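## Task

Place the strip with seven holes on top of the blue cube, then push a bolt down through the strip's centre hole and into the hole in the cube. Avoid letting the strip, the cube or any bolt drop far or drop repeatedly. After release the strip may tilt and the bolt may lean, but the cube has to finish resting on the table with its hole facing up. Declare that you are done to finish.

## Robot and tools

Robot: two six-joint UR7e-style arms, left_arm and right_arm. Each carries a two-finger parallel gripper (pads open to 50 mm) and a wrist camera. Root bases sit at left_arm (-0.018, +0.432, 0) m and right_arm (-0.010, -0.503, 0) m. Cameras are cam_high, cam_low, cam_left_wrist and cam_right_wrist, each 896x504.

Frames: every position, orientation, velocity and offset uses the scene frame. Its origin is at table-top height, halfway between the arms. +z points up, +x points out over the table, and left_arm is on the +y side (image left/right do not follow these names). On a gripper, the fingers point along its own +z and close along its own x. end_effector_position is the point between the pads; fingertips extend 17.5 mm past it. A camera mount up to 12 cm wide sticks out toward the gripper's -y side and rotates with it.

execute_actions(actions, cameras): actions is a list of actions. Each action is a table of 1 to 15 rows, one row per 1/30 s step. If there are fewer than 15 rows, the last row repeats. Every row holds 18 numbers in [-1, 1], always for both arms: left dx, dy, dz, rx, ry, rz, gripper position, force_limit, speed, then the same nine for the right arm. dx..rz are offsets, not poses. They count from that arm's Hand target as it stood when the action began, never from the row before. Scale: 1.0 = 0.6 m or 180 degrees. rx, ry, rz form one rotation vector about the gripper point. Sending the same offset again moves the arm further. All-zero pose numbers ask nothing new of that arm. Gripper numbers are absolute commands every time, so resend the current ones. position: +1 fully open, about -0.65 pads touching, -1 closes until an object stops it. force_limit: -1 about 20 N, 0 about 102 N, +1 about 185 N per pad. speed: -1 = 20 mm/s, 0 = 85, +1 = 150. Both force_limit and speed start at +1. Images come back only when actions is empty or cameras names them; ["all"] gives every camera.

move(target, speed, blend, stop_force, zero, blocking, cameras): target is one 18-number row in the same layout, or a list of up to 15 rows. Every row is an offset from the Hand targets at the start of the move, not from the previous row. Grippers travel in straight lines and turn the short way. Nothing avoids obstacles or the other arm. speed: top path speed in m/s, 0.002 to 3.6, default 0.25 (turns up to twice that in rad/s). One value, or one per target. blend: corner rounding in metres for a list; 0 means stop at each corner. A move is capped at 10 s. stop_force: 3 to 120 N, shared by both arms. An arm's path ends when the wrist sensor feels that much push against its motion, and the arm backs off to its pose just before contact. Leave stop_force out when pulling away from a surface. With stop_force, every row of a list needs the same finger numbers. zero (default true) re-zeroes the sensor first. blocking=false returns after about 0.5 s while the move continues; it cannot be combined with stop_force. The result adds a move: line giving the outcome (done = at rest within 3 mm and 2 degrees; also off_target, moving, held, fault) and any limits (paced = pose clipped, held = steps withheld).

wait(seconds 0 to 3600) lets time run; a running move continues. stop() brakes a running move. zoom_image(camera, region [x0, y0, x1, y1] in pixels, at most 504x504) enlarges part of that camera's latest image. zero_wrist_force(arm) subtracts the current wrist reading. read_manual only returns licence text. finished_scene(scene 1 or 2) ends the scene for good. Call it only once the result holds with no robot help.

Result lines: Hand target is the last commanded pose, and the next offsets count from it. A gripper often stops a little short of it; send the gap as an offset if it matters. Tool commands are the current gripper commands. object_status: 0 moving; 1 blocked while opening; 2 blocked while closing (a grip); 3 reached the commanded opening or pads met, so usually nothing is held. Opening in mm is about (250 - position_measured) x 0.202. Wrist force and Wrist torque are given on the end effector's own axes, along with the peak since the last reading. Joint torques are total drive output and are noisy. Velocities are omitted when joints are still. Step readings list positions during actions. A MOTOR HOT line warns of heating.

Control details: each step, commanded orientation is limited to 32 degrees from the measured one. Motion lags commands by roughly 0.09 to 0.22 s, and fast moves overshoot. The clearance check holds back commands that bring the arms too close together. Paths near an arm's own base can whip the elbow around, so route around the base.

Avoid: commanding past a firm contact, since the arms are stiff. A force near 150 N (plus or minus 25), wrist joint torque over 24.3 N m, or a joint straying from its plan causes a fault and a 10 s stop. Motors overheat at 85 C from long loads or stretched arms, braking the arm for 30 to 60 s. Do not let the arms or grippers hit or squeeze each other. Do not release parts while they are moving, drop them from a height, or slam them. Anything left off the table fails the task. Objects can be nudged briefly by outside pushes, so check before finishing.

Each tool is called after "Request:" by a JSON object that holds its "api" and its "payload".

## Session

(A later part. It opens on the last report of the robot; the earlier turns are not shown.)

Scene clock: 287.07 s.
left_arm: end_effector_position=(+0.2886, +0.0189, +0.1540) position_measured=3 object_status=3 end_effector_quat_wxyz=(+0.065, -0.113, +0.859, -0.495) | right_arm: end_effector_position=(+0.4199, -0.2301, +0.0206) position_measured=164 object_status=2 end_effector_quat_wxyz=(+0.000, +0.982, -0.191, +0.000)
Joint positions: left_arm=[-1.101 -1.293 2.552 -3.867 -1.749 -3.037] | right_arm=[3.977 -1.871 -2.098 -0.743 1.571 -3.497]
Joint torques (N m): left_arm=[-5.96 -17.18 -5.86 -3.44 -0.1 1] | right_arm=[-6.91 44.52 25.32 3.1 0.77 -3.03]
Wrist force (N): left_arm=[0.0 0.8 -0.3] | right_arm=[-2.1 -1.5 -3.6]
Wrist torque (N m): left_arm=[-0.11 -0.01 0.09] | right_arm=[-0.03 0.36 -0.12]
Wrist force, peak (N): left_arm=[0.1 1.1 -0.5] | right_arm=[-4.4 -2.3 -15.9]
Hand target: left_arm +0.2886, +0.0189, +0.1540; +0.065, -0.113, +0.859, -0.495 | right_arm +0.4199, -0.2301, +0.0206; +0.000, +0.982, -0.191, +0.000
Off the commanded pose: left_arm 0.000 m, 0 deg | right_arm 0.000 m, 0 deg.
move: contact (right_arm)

Request:
{"api": "move", "payload": {"target": [[0, 0, 0, 0, 0, 0, 1, -0.7, -0.5, 0, 0, 0, 0, 0, 0, 1, -0.6, -0.5], [0, 0, 0, 0, 0, 0, 1, -0.7, -0.5, 0, 0, 0.02, 0, 0, 0, 1, -0.6, -0.5], [0, 0, 0, 0, 0, 0, 1, -0.7, -0.5, 0.0027, 0.0068, 0.0243, -0.0953, 0.0385, 0, 1, -0.6, -0.5]], "speed": [0.1, 0.1, 0.2], "blend": [0, 0.003, 0], "cameras": ["cam_right_wrist", "cam_left_wrist"]}}

Request:
{"api": "zoom_image", "payload": {"camera": "cam_right_wrist", "region": [370, 210, 610, 340]}}

Request:
{"api": "zoom_image", "payload": {"camera": "cam_left_wrist", "region": [320, 160, 560, 320]}}

Scene clock: 293.00 s.
left_arm: end_effector_position=(+0.2886, +0.0189, +0.1540) position_measured=3 object_status=3 end_effector_quat_wxyz=(+0.065, -0.113, +0.859, -0.495) | right_arm: end_effector_position=(+0.4215, -0.2260, +0.0352) position_measured=3 object_status=3 end_effector_quat_wxyz=(+0.158, +0.969, -0.189, -0.030)
Joint positions: left_arm=[-1.101 -1.293 2.552 -3.867 -1.749 -3.037] | right_arm=[4.03 -1.965 -1.847 -1.209 1.476 -3.429]
Joint torques (N m): left_arm=[-0.16 -26.08 -9.91 -1.87 -1.42 1.21] | right_arm=[-7.13 45.47 29.03 0.74 1.03 -2.98]
Wrist force (N): left_arm=[0.1 0.9 -0.5] | right_arm=[-1.4 -0.4 0.2]
Wrist torque (N m): left_arm=[-0.08 -0.04 0.09] | right_arm=[0.07 0.18 -0.15]
Wrist force, peak (N): left_arm=[0.0 1.1 -0.4] | right_arm=[-2.1 -0.9 -4.9]
Hand target: left_arm +0.2886, +0.0189, +0.1540; +0.065, -0.113, +0.859, -0.495 | right_arm +0.4216, -0.2260, +0.0352; +0.158, +0.969, -0.189, -0.030
Off the commanded pose: left_arm 0.000 m, 0 deg | right_arm 0.000 m, 0 deg.
move: done
Images, in order (width x height): cam_left_wrist 896x504, cam_right_wrist 896x504.

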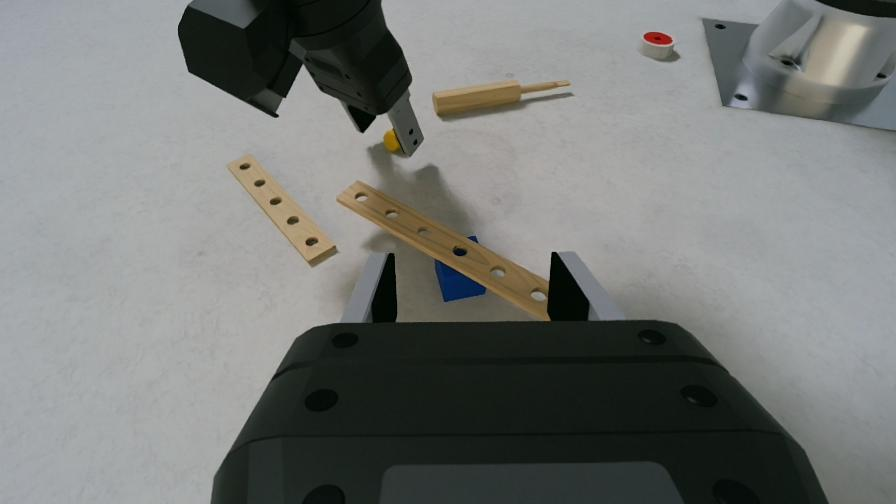

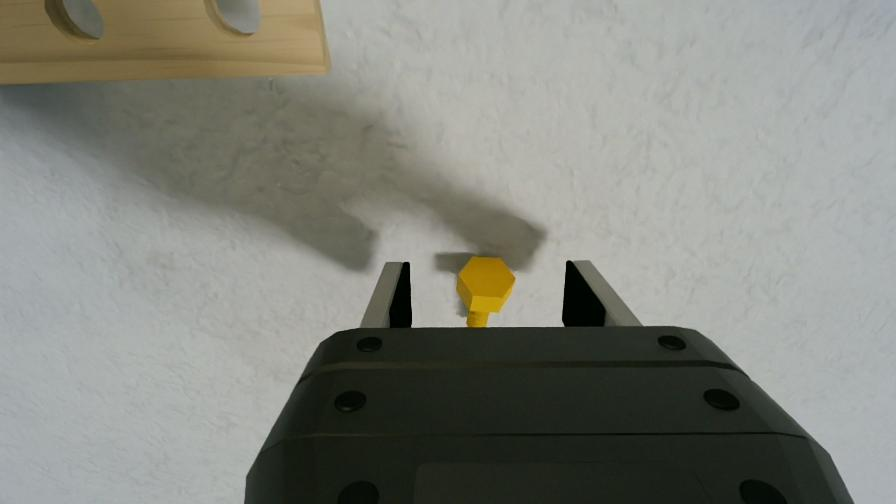

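Scaled by 2.100 from the camera's image (finer frame: 1280x720).

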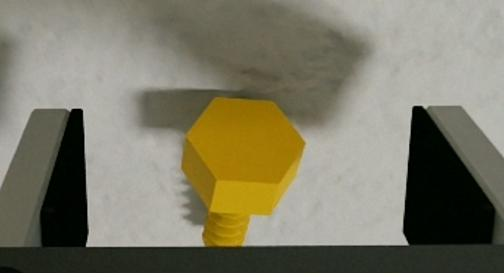

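Scaled by 2.100 from the camera's image (finer frame: 1280x720).

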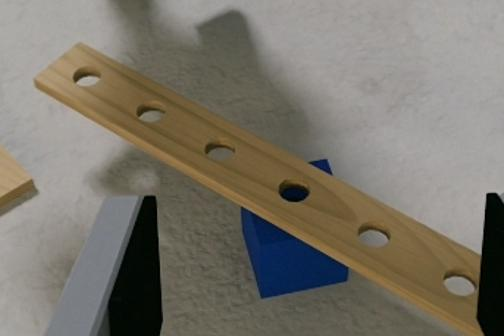

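Request:
{"api": "zoom_image", "payload": {"camera": "cam_right_wrist", "region": [440, 245, 540, 330]}}

Scaled by 5.040 from the camera's image (finer frame: 1280x720).

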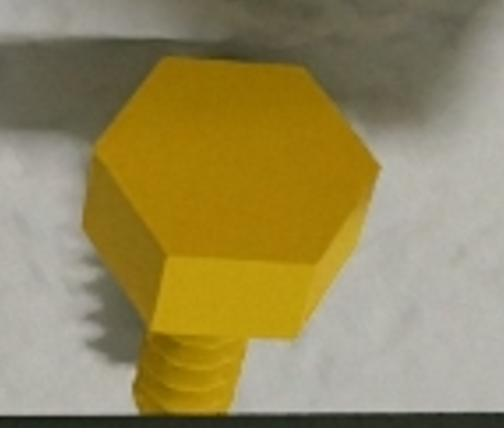

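Request:
{"api": "move", "payload": {"target": [[0, 0, 0, 0, 0, 0, 1, -0.7, -0.5, 0.003, 0.0008, -0.003, 0, 0, -0.0361, 1, -0.6, -0.5], [0, 0, 0, 0, 0, 0, 1, -0.7, -0.5, 0.003, 0.0008, -0.0203, 0, 0, -0.0361, 1, -0.6, -0.5]], "speed": [0.1, 0.04], "stop_force": 10, "cameras": ["cam_right_wrist"]}}

Request:
{"api": "zoom_image", "payload": {"camera": "cam_right_wrist", "region": [370, 240, 610, 340]}}

Scene clock: 318.80 s.
left_arm: end_effector_position=(+0.2886, +0.0189, +0.1540) position_measured=3 object_status=3 end_effector_quat_wxyz=(+0.065, -0.113, +0.859, -0.495) | right_arm: end_effector_position=(+0.4234, -0.2255, +0.0230) position_measured=3 object_status=3 end_effector_quat_wxyz=(+0.156, +0.957, -0.243, -0.039)
Joint positions: left_arm=[-1.101 -1.293 2.552 -3.867 -1.749 -3.037] | right_arm=[4.012 -1.995 -1.838 -1.196 1.505 -3.338]
Joint torques (N m): left_arm=[3.64 -31.73 -12.82 -1.54 -1.49 1.14] | right_arm=[6.69 53.22 28.57 2.96 -1.33 1.1]
Wrist force (N): left_arm=[0.0 0.9 -0.2] | right_arm=[-1.6 -0.3 0.0]
Wrist torque (N m): left_arm=[-0.08 -0.01 0.09] | right_arm=[0.09 0.21 -0.14]
Wrist force, peak (N): left_arm=[0.2 0.9 -0.4] | right_arm=[-1.7 -0.9 0.1]
Hand target: left_arm +0.2886, +0.0189, +0.1540; +0.065, -0.113, +0.859, -0.495 | right_arm +0.4234, -0.2255, +0.0230; +0.156, +0.957, -0.243, -0.039
Off the commanded pose: left_arm 0.000 m, 0 deg | right_arm 0.000 m, 0 deg.
move: done

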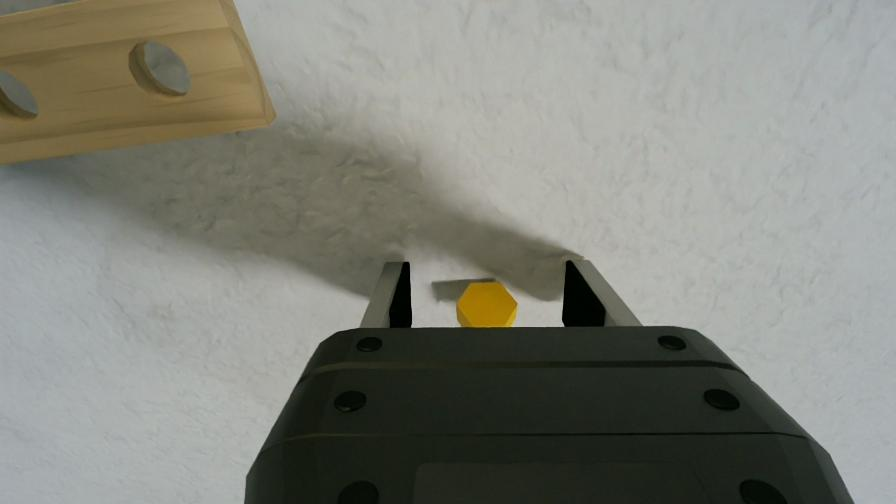

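Scaled by 2.100 from the camera's image (finer frame: 1280x720).

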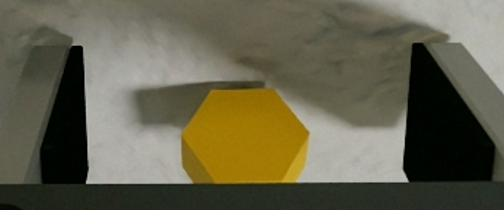

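Request:
{"api": "move", "payload": {"target": [[0, 0, 0, 0, 0, 0, 1, -0.7, -0.5, 0, 0, 0, 0, 0, 0, -1, -0.6, -0.5], [0, 0, 0, 0, 0, 0, 1, -0.7, -0.5, 0, 0, 0.1, 0, 0, 0, -1, -0.6, -0.5], [0, 0, 0, 0, 0, 0, 1, -0.7, -0.5, -0.1788, 0.2005, 0.1533, 0.3832, -0.2081, 0, -1, -0.6, -0.5]], "speed": [0.1, 0.2, 0.5], "blend": [0, 0.01, 0], "cameras": ["all"]}}

Request:
{"api": "zoom_image", "payload": {"camera": "cam_left_wrist", "region": [380, 130, 540, 290]}}

Request:
{"api": "zoom_image", "payload": {"camera": "cam_low", "region": [370, 260, 450, 340]}}

Scene clock: 329.90 s.
left_arm: end_effector_position=(+0.2886, +0.0189, +0.1540) position_measured=3 object_status=3 end_effector_quat_wxyz=(+0.065, -0.113, +0.859, -0.495) | right_arm: end_effector_position=(+0.3161, -0.1052, +0.1151) position_measured=164 object_status=2 end_effector_quat_wxyz=(-0.485, +0.839, -0.214, +0.123)
Joint positions: left_arm=[-1.101 -1.293 2.552 -3.867 -1.749 -3.037] | right_arm=[4.355 -2.001 -2.616 0.948 1.453 -3.073]
Joint torques (N m): left_arm=[6.66 -32.21 -18.89 -1.73 -1.21 1.09] | right_arm=[4.46 15.86 6.02 5.24 -0.74 -2.49]
Wrist force (N): left_arm=[-0.1 0.9 -0.3] | right_arm=[-2.0 -4.0 -1.0]
Wrist torque (N m): left_arm=[-0.07 0.00 0.09] | right_arm=[-0.73 0.43 -0.02]
Wrist force, peak (N): left_arm=[0.1 1.0 -0.4] | right_arm=[-2.2 -4.0 -1.2]
Hand target: left_arm +0.2886, +0.0189, +0.1540; +0.065, -0.113, +0.859, -0.495 | right_arm +0.3161, -0.1052, +0.1150; -0.485, +0.839, -0.214, +0.123
Off the commanded pose: left_arm 0.000 m, 0 deg | right_arm 0.000 m, 0 deg.
move: done

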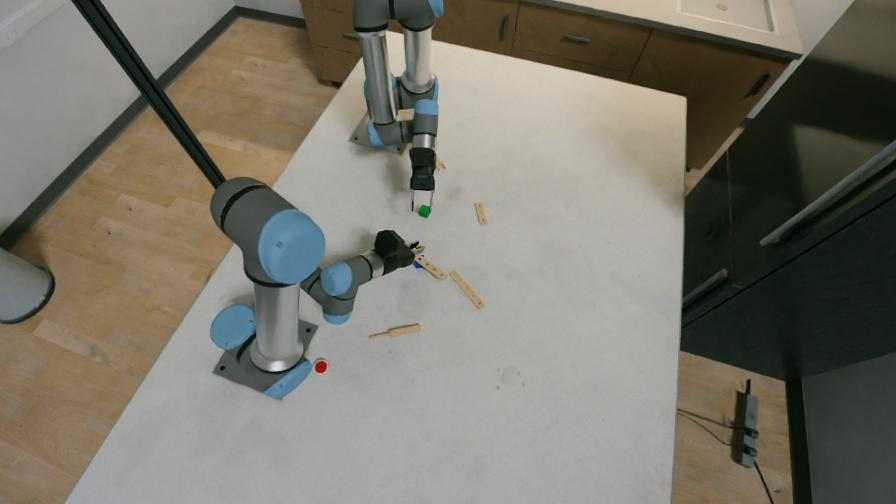

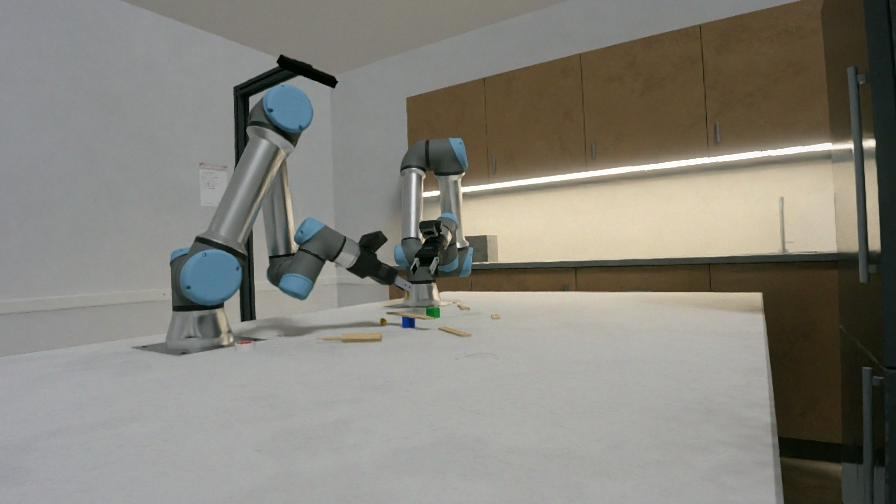

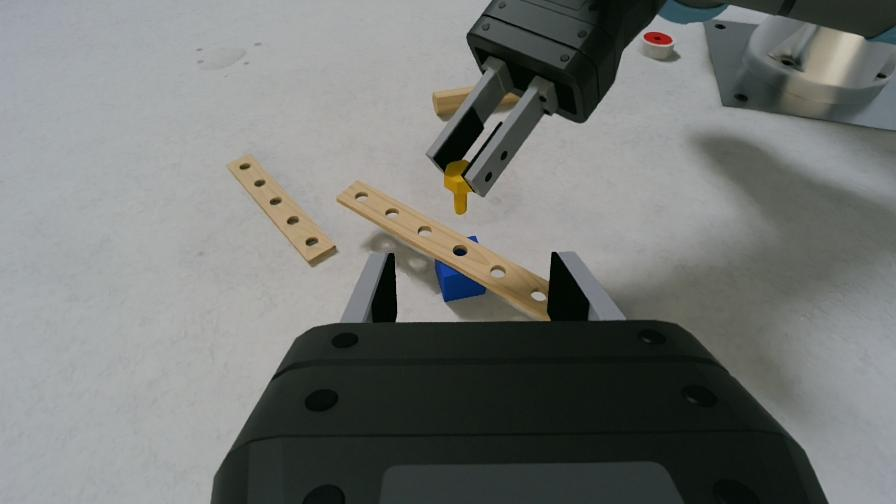

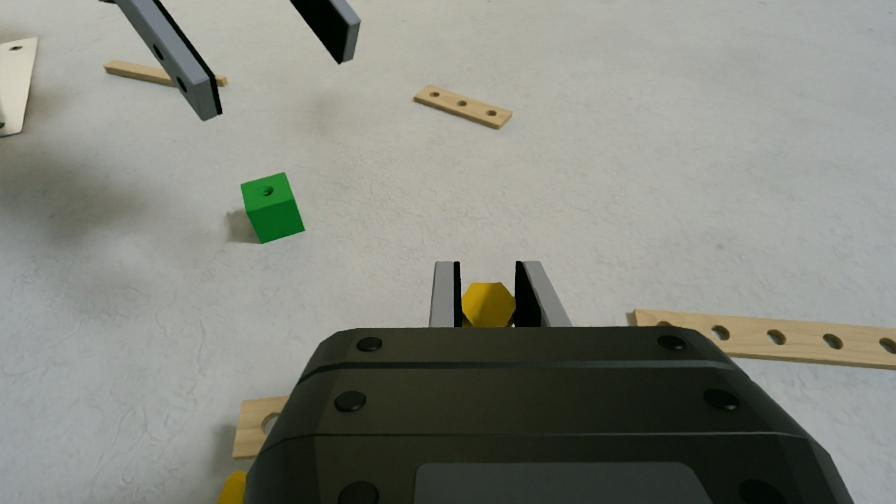

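Scaled by 3.150 from the camera's image (finer frame: 1280x720).

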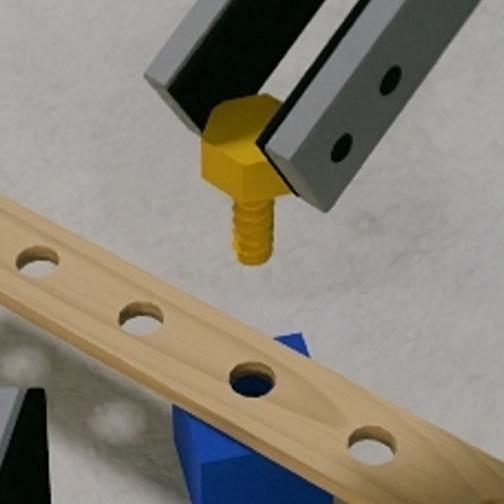

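Scaled by 6.300 from the camera's image (finer frame: 1280x720).

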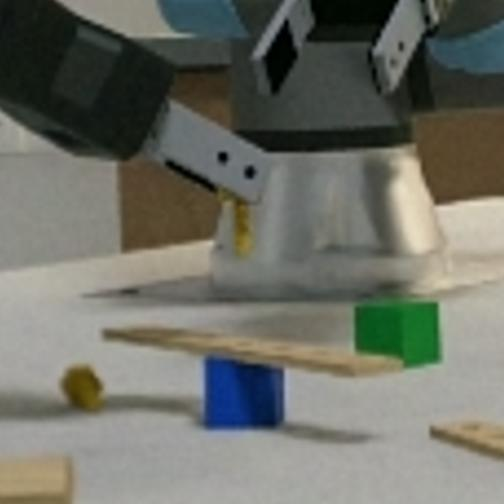

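Request:
{"api": "zoom_image", "payload": {"camera": "cam_left_wrist", "region": [430, 150, 500, 220]}}

Request:
{"api": "zoom_image", "payload": {"camera": "cam_low", "region": [390, 280, 430, 320]}}

Request:
{"api": "zoom_image", "payload": {"camera": "cam_high", "region": [390, 225, 450, 285]}}

Scaled by 7.200 from the camera's image (finer frame: 1280x720).

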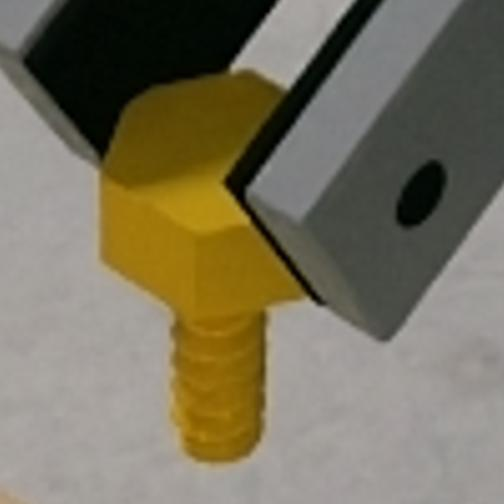

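Scaled by 12.600 from the camera's image (finer frame: 1280x720).

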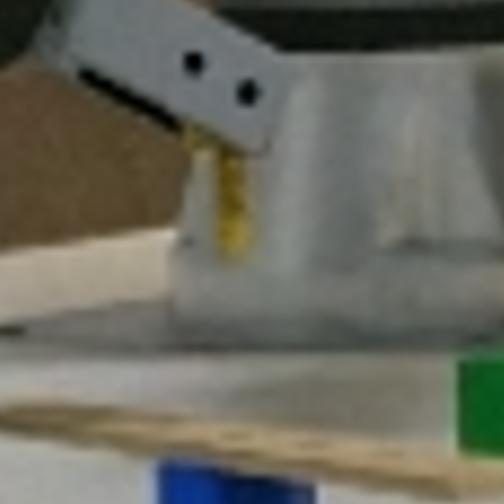

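Scaled by 8.400 from the camera's image (finer frame: 1280x720).

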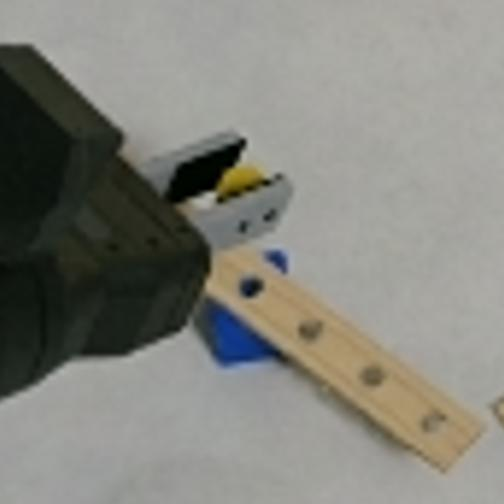

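Request:
{"api": "move", "payload": {"target": [0, 0, 0, 0, 0, 0, 1, -0.7, -0.5, 0.003, 0.0054, -0.0318, -0.0244, 0.0133, 0, -1, -0.6, -0.5], "speed": 0.1, "cameras": ["cam_low", "cam_left_wrist"]}}

Request:
{"api": "zoom_image", "payload": {"camera": "cam_left_wrist", "region": [420, 180, 510, 270]}}

Request:
{"api": "zoom_image", "payload": {"camera": "cam_low", "region": [390, 290, 430, 330]}}

Scene clock: 348.90 s.
left_arm: end_effector_position=(+0.2886, +0.0189, +0.1540) position_measured=3 object_status=3 end_effector_quat_wxyz=(+0.065, -0.113, +0.859, -0.495) | right_arm: end_effector_position=(+0.3179, -0.1019, +0.0961) position_measured=164 object_status=2 end_effector_quat_wxyz=(-0.448, +0.859, -0.219, +0.114)
Joint positions: left_arm=[-1.101 -1.293 2.552 -3.867 -1.749 -3.037] | right_arm=[4.347 -1.984 -2.592 0.82 1.466 -3.067]
Joint torques (N m): left_arm=[7.3 -30.83 -19.98 -1.79 -1.37 1.02] | right_arm=[5.2 16.19 -1.33 2.14 -1.12 -1.49]
Wrist force (N): left_arm=[0.1 0.9 -0.3] | right_arm=[-2.3 -3.7 -1.3]
Wrist torque (N m): left_arm=[-0.08 -0.02 0.09] | right_arm=[-0.65 0.47 -0.10]
Wrist force, peak (N): left_arm=[0.0 1.0 -0.5] | right_arm=[-2.1 -4.4 -1.4]
Hand target: left_arm +0.2886, +0.0189, +0.1540; +0.065, -0.113, +0.859, -0.495 | right_arm +0.3179, -0.1020, +0.0959; -0.448, +0.860, -0.219, +0.114
Off the commanded pose: left_arm 0.000 m, 0 deg | right_arm 0.000 m, 0 deg.
move: done

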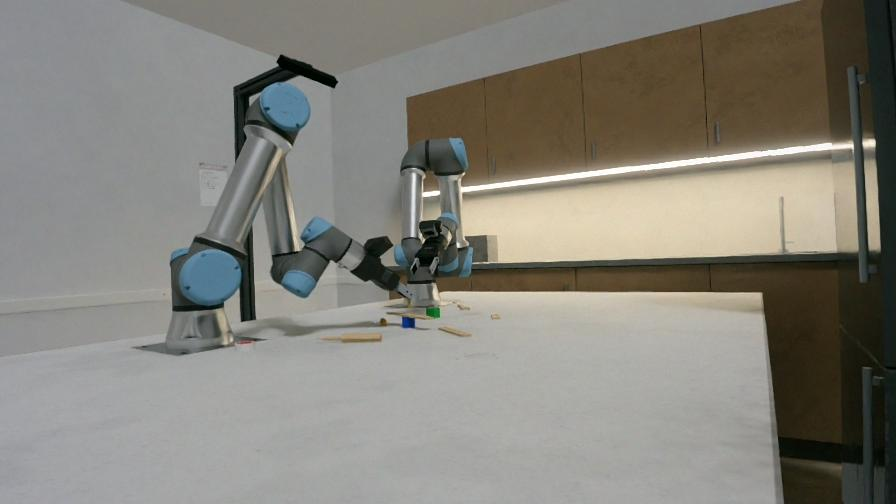

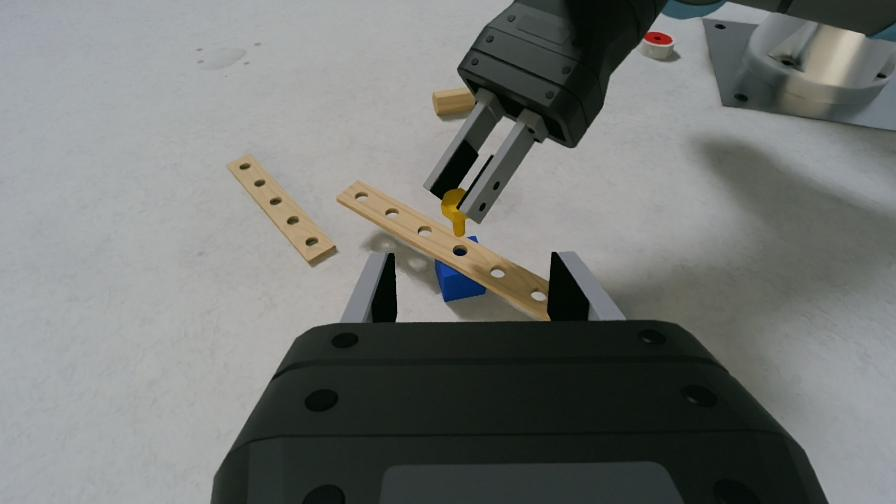

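Scaled by 5.600 from the camera's image (finer frame: 1280x720).

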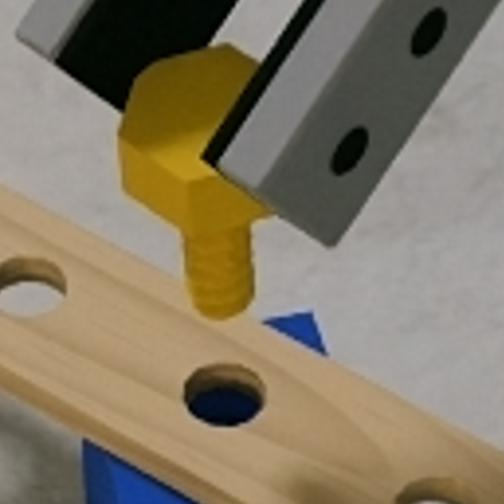

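Scaled by 12.600 from the camera's image (finer frame: 1280x720).

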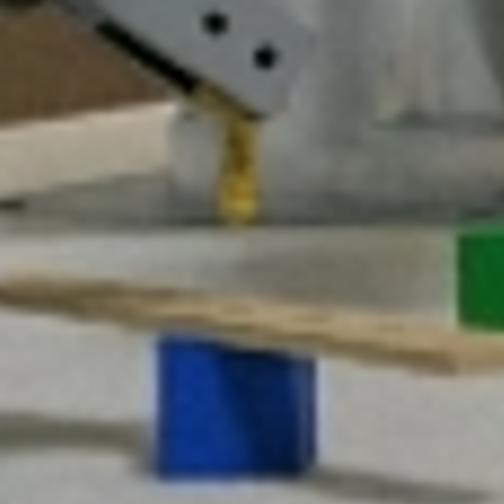

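Request:
{"api": "move", "payload": {"target": [0, 0, 0, 0, 0, 0, 1, -0.7, -0.5, 0, 0, -0.0467, 0, 0, 0, -1, -0.6, -0.5], "speed": 0.035, "stop_force": 5, "cameras": ["cam_low", "cam_left_wrist", "cam_right_wrist"]}}

Request:
{"api": "zoom_image", "payload": {"camera": "cam_left_wrist", "region": [420, 200, 510, 290]}}

Request:
{"api": "zoom_image", "payload": {"camera": "cam_low", "region": [390, 290, 430, 330]}}

Scene clock: 360.47 s.
left_arm: end_effector_position=(+0.2886, +0.0189, +0.1540) position_measured=3 object_status=3 end_effector_quat_wxyz=(+0.065, -0.113, +0.859, -0.495) | right_arm: end_effector_position=(+0.3179, -0.1020, +0.0774) position_measured=164 object_status=2 end_effector_quat_wxyz=(-0.448, +0.860, -0.219, +0.114)
Joint positions: left_arm=[-1.101 -1.293 2.552 -3.867 -1.749 -3.037] | right_arm=[4.347 -2.067 -2.59 0.901 1.466 -3.067]
Joint torques (N m): left_arm=[6.45 -32.13 -18.26 -1.72 -1.4 1.16] | right_arm=[2.31 15.62 -4.4 4.33 -0.51 -2.11]
Wrist force (N): left_arm=[0.2 0.7 -0.2] | right_arm=[-3.1 -7.3 -3.1]
Wrist torque (N m): left_arm=[-0.11 -0.03 0.09] | right_arm=[-0.73 0.51 -0.05]
Wrist force, peak (N): left_arm=[0.2 1.1 -0.2] | right_arm=[-1.6 -31.1 -19.2]
Hand target: left_arm +0.2886, +0.0189, +0.1540; +0.065, -0.113, +0.859, -0.495 | right_arm +0.3179, -0.1020, +0.0774; -0.447, +0.860, -0.219, +0.114 (not the last commanded pose)
Off the commanded pose: left_arm 0.000 m, 0 deg | right_arm 0.010 m, 0 deg.
move: contact (right_arm)

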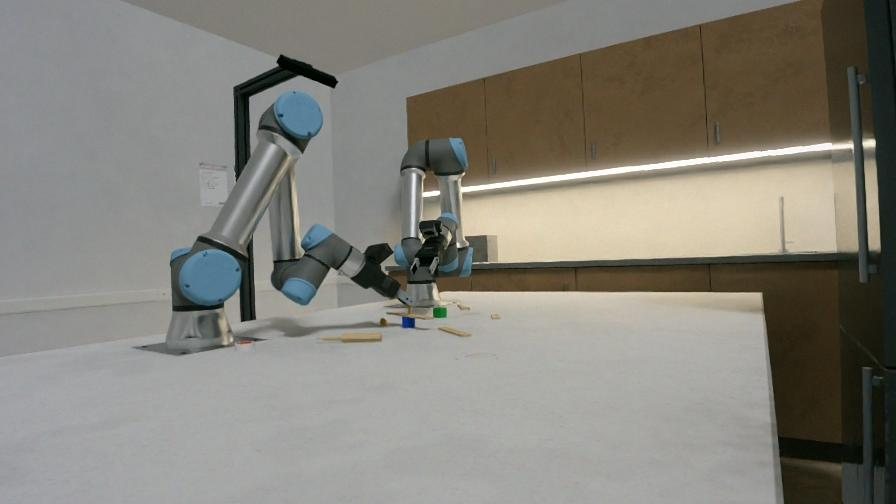

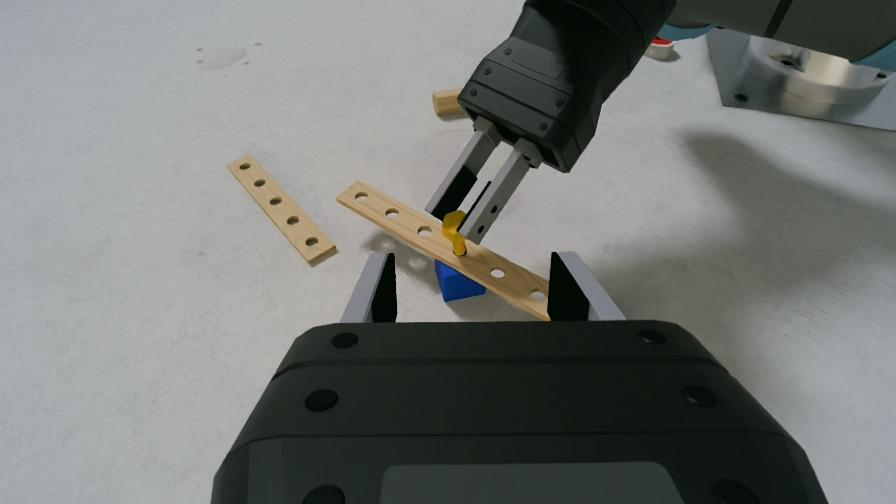

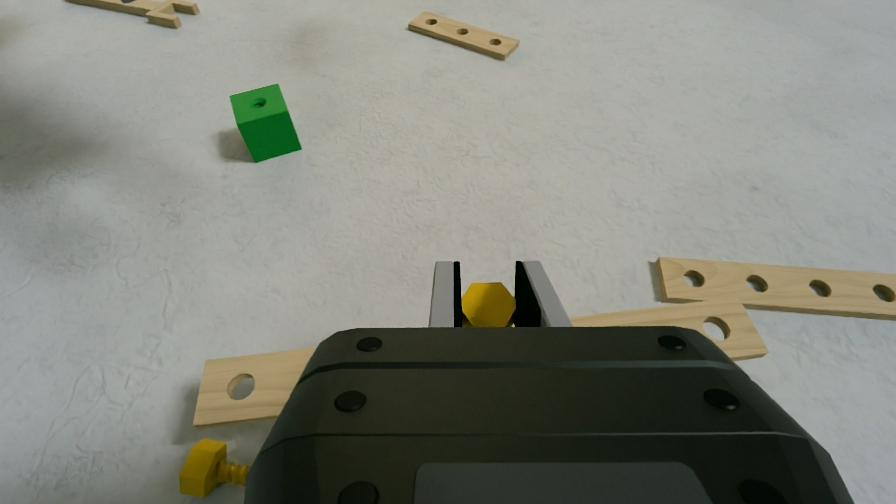

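Scaled by 5.600 from the camera's image (finer frame: 1280x720).

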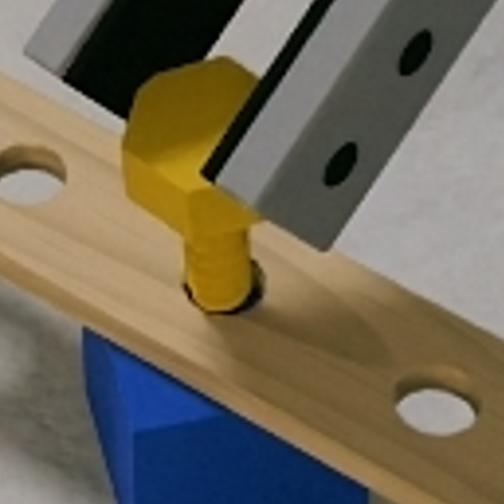

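Scaled by 12.600 from the camera's image (finer frame: 1280x720).

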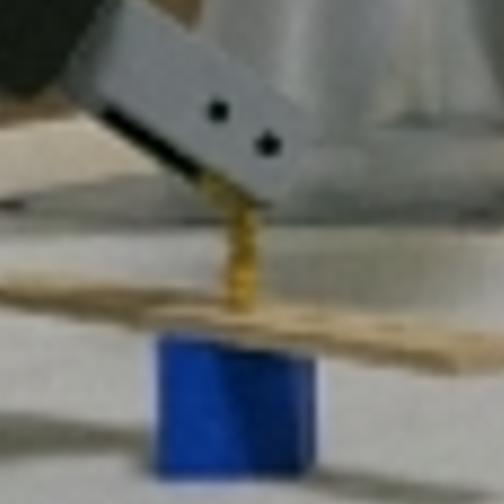

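Request:
{"api": "zoom_image", "payload": {"camera": "cam_left_wrist", "region": [440, 215, 480, 265]}}

Request:
{"api": "zoom_image", "payload": {"camera": "cam_low", "region": [398, 295, 420, 320]}}

Scaled by 10.080 from the camera's image (finer frame: 1280x720).

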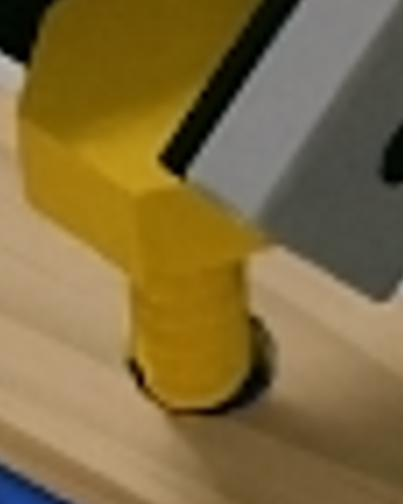

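Scaled by 20.160 from the camera's image (finer frame: 1280x720).

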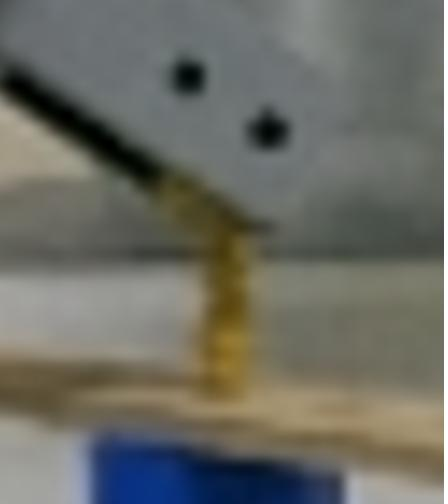

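Request:
{"api": "move", "payload": {"target": [[0, 0, 0, 0, 0, 0, 1, -0.7, -0.5, 0, 0, 0.006, 0, 0, 0, -1, -0.6, -0.5], [0, 0, 0, 0, 0, 0, 1, -0.7, -0.5, -0.0043, 0.0037, 0.0083, -0.0174, -0.0158, 0, -1, -0.6, -0.5]], "speed": [0.05, 0.05], "blend": [0.002, 0], "cameras": ["cam_low", "cam_left_wrist"]}}

Request:
{"api": "zoom_image", "payload": {"camera": "cam_left_wrist", "region": [435, 200, 485, 265]}}

Request:
{"api": "zoom_image", "payload": {"camera": "cam_low", "region": [395, 290, 425, 320]}}

Scene clock: 385.97 s.
left_arm: end_effector_position=(+0.2886, +0.0189, +0.1540) position_measured=3 object_status=3 end_effector_quat_wxyz=(+0.065, -0.113, +0.859, -0.495) | right_arm: end_effector_position=(+0.3152, -0.0998, +0.0825) position_measured=164 object_status=2 end_effector_quat_wxyz=(-0.429, +0.868, -0.204, +0.141) end_effector_velocity=(+0.000, +0.000, +0.000) end_effector_angular_velocity=(+0.005, +0.004, +0.001)
Joint positions: left_arm=[-1.101 -1.293 2.552 -3.867 -1.749 -3.037] | right_arm=[4.393 -2.014 -2.598 0.824 1.39 -3.093]
Joint velocities: left_arm=[within noise] | right_arm=[-0.002 -0.002 -0.001 0.006 0.005 0.003]
Joint torques (N m): left_arm=[6.72 -31.46 -18 -1.79 -1.46 0.82] | right_arm=[-7.32 15.85 4.34 5.26 1.71 2.2]
Wrist force (N): left_arm=[0.1 0.8 -0.3] | right_arm=[-2.7 -3.8 -0.8]
Wrist torque (N m): left_arm=[-0.10 -0.03 0.09] | right_arm=[-0.67 0.54 0.02]
Wrist force, peak (N): left_arm=[-0.1 1.0 -0.4] | right_arm=[-3.2 -8.2 -4.1]
Hand target: left_arm +0.2886, +0.0189, +0.1540; +0.065, -0.113, +0.859, -0.495 | right_arm +0.3153, -0.0998, +0.0824; -0.429, +0.868, -0.204, +0.141
Off the commanded pose: left_arm 0.000 m, 0 deg | right_arm 0.000 m, 0 deg.
move: done; blend cut to 0.0018 m at target 1

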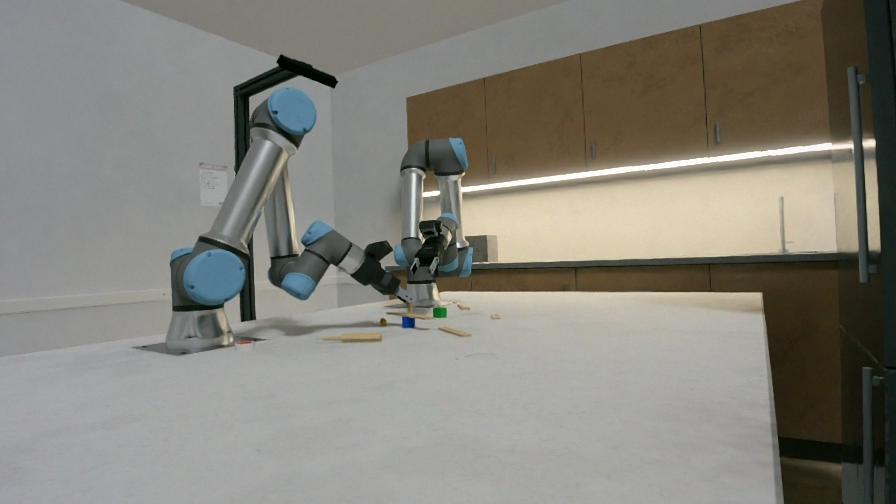

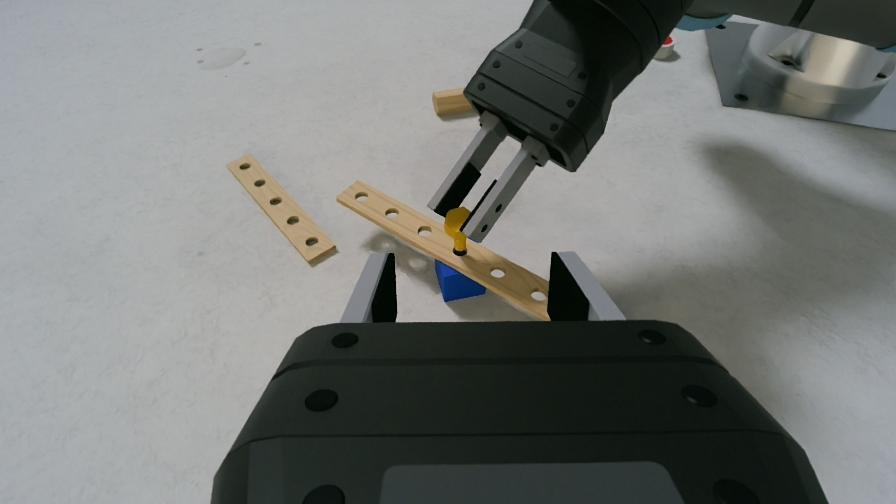

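Scaled by 7.754 from the camera's image (finer frame: 1280x720).

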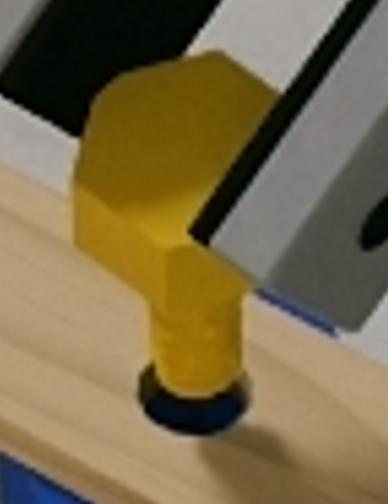

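Scaled by 16.800 from the camera's image (finer frame: 1280x720).

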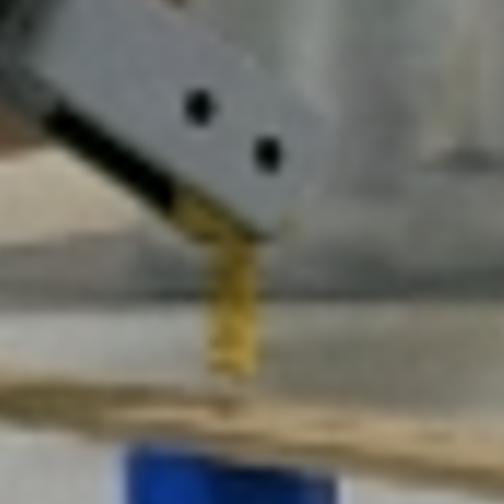

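Request:
{"api": "move", "payload": {"target": [[0, 0, 0, 0, 0, 0, 1, -0.7, -0.5, 0.0006, 0.0002, 0, 0, 0, 0, -1, -0.6, -0.5], [0, 0, 0, 0, 0, 0, 1, -0.7, -0.5, 0.0006, 0.0002, -0.035, 0, 0, 0, -1, -0.6, -0.5]], "speed": [0.05, 0.02], "stop_force": 4, "cameras": ["cam_low", "cam_left_wrist"]}}

Request:
{"api": "zoom_image", "payload": {"camera": "cam_left_wrist", "region": [435, 200, 485, 265]}}

Scene clock: 392.03 s.
left_arm: end_effector_position=(+0.2886, +0.0189, +0.1540) position_measured=3 object_status=3 end_effector_quat_wxyz=(+0.065, -0.113, +0.859, -0.495) | right_arm: end_effector_position=(+0.3157, -0.0997, +0.0777) position_measured=164 object_status=2 end_effector_quat_wxyz=(-0.429, +0.868, -0.205, +0.141)
Joint positions: left_arm=[-1.101 -1.293 2.552 -3.867 -1.749 -3.037] | right_arm=[4.392 -2.036 -2.596 0.844 1.391 -3.094]
Joint torques (N m): left_arm=[6.86 -32.4 -19.62 -1.48 -1.53 1.14] | right_arm=[-3.37 15.87 -3.74 4.76 0.69 -1.59]
Wrist force (N): left_arm=[0.0 0.7 -0.2] | right_arm=[-3.2 -5.8 -2.4]
Wrist torque (N m): left_arm=[-0.10 -0.02 0.09] | right_arm=[-0.69 0.55 0.04]
Wrist force, peak (N): left_arm=[-0.1 1.0 -0.3] | right_arm=[-0.8 -18.9 -11.1]
Hand target: left_arm +0.2886, +0.0189, +0.1540; +0.065, -0.113, +0.859, -0.495 | right_arm +0.3157, -0.0997, +0.0777; -0.429, +0.868, -0.205, +0.141 (not the last commanded pose)
Off the commanded pose: left_arm 0.000 m, 0 deg | right_arm 0.016 m, 0 deg.
move: contact (right_arm); path passed 1 of 2 targets

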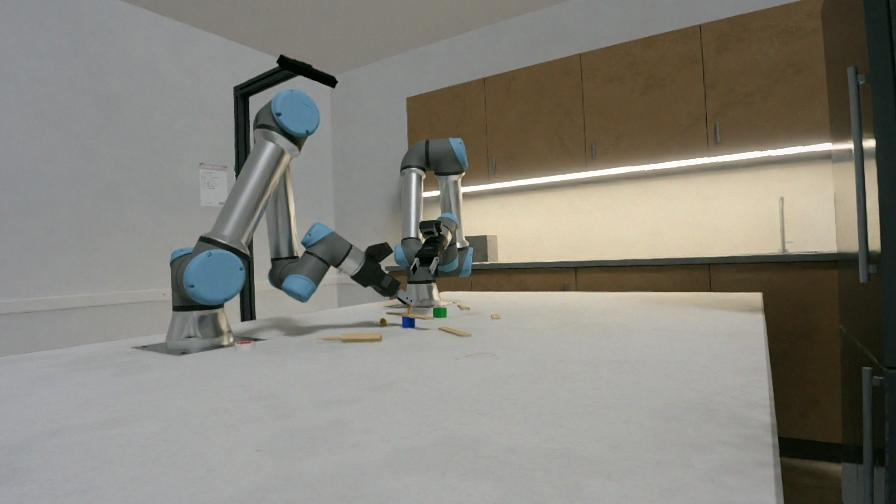

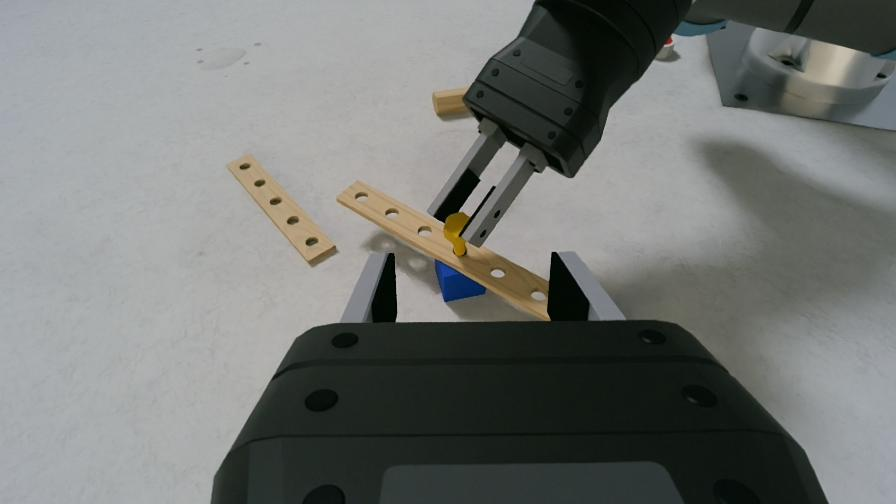

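Scaled by 7.754 from the camera's image (finer frame: 1280x720).

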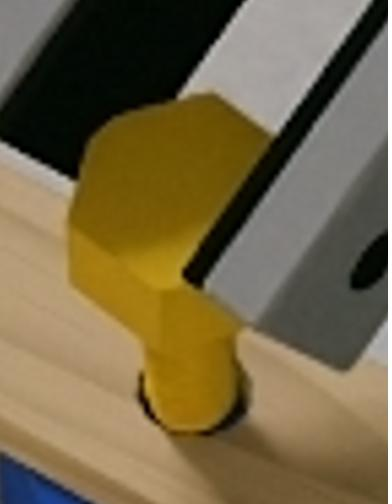

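Request:
{"api": "zoom_image", "payload": {"camera": "cam_left_wrist", "region": [440, 208, 476, 262]}}

Request:
{"api": "zoom_image", "payload": {"camera": "cam_low", "region": [398, 295, 420, 320]}}

Scaled by 9.333 from the camera's image (finer frame: 1280x720).

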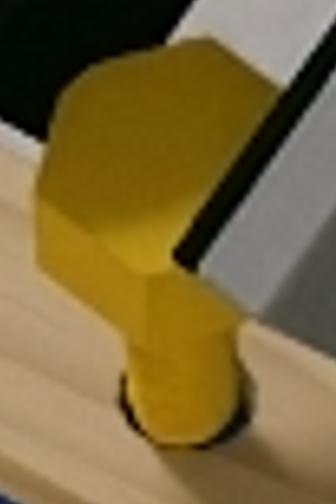

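Scaled by 20.160 from the camera's image (finer frame: 1280x720).

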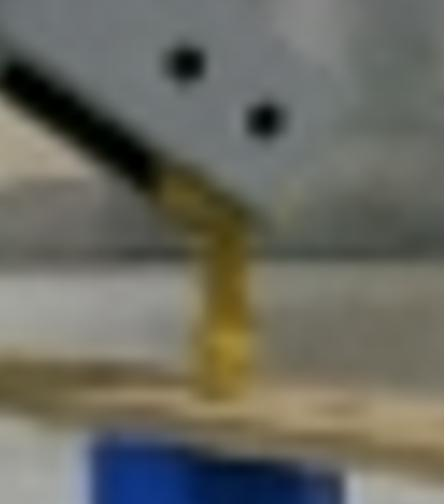

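Request:
{"api": "zoom_image", "payload": {"camera": "cam_left_wrist", "region": [325, 170, 405, 240]}}

Request:
{"api": "zoom_image", "payload": {"camera": "cam_left_wrist", "region": [425, 225, 505, 305]}}

Scaled by 6.300 from the camera's image (finer frame: 1280x720).

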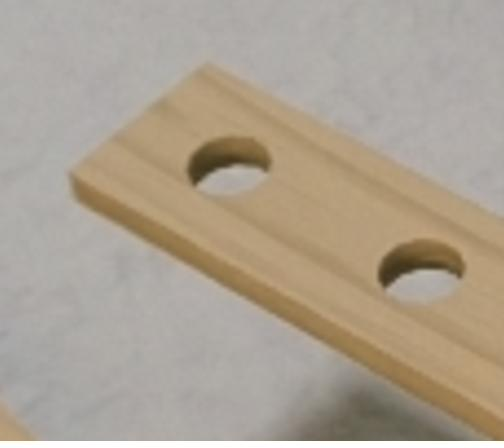

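Scaled by 6.300 from the camera's image (finer frame: 1280x720).

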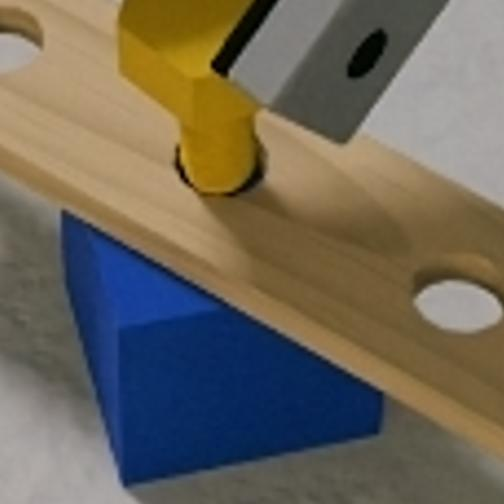

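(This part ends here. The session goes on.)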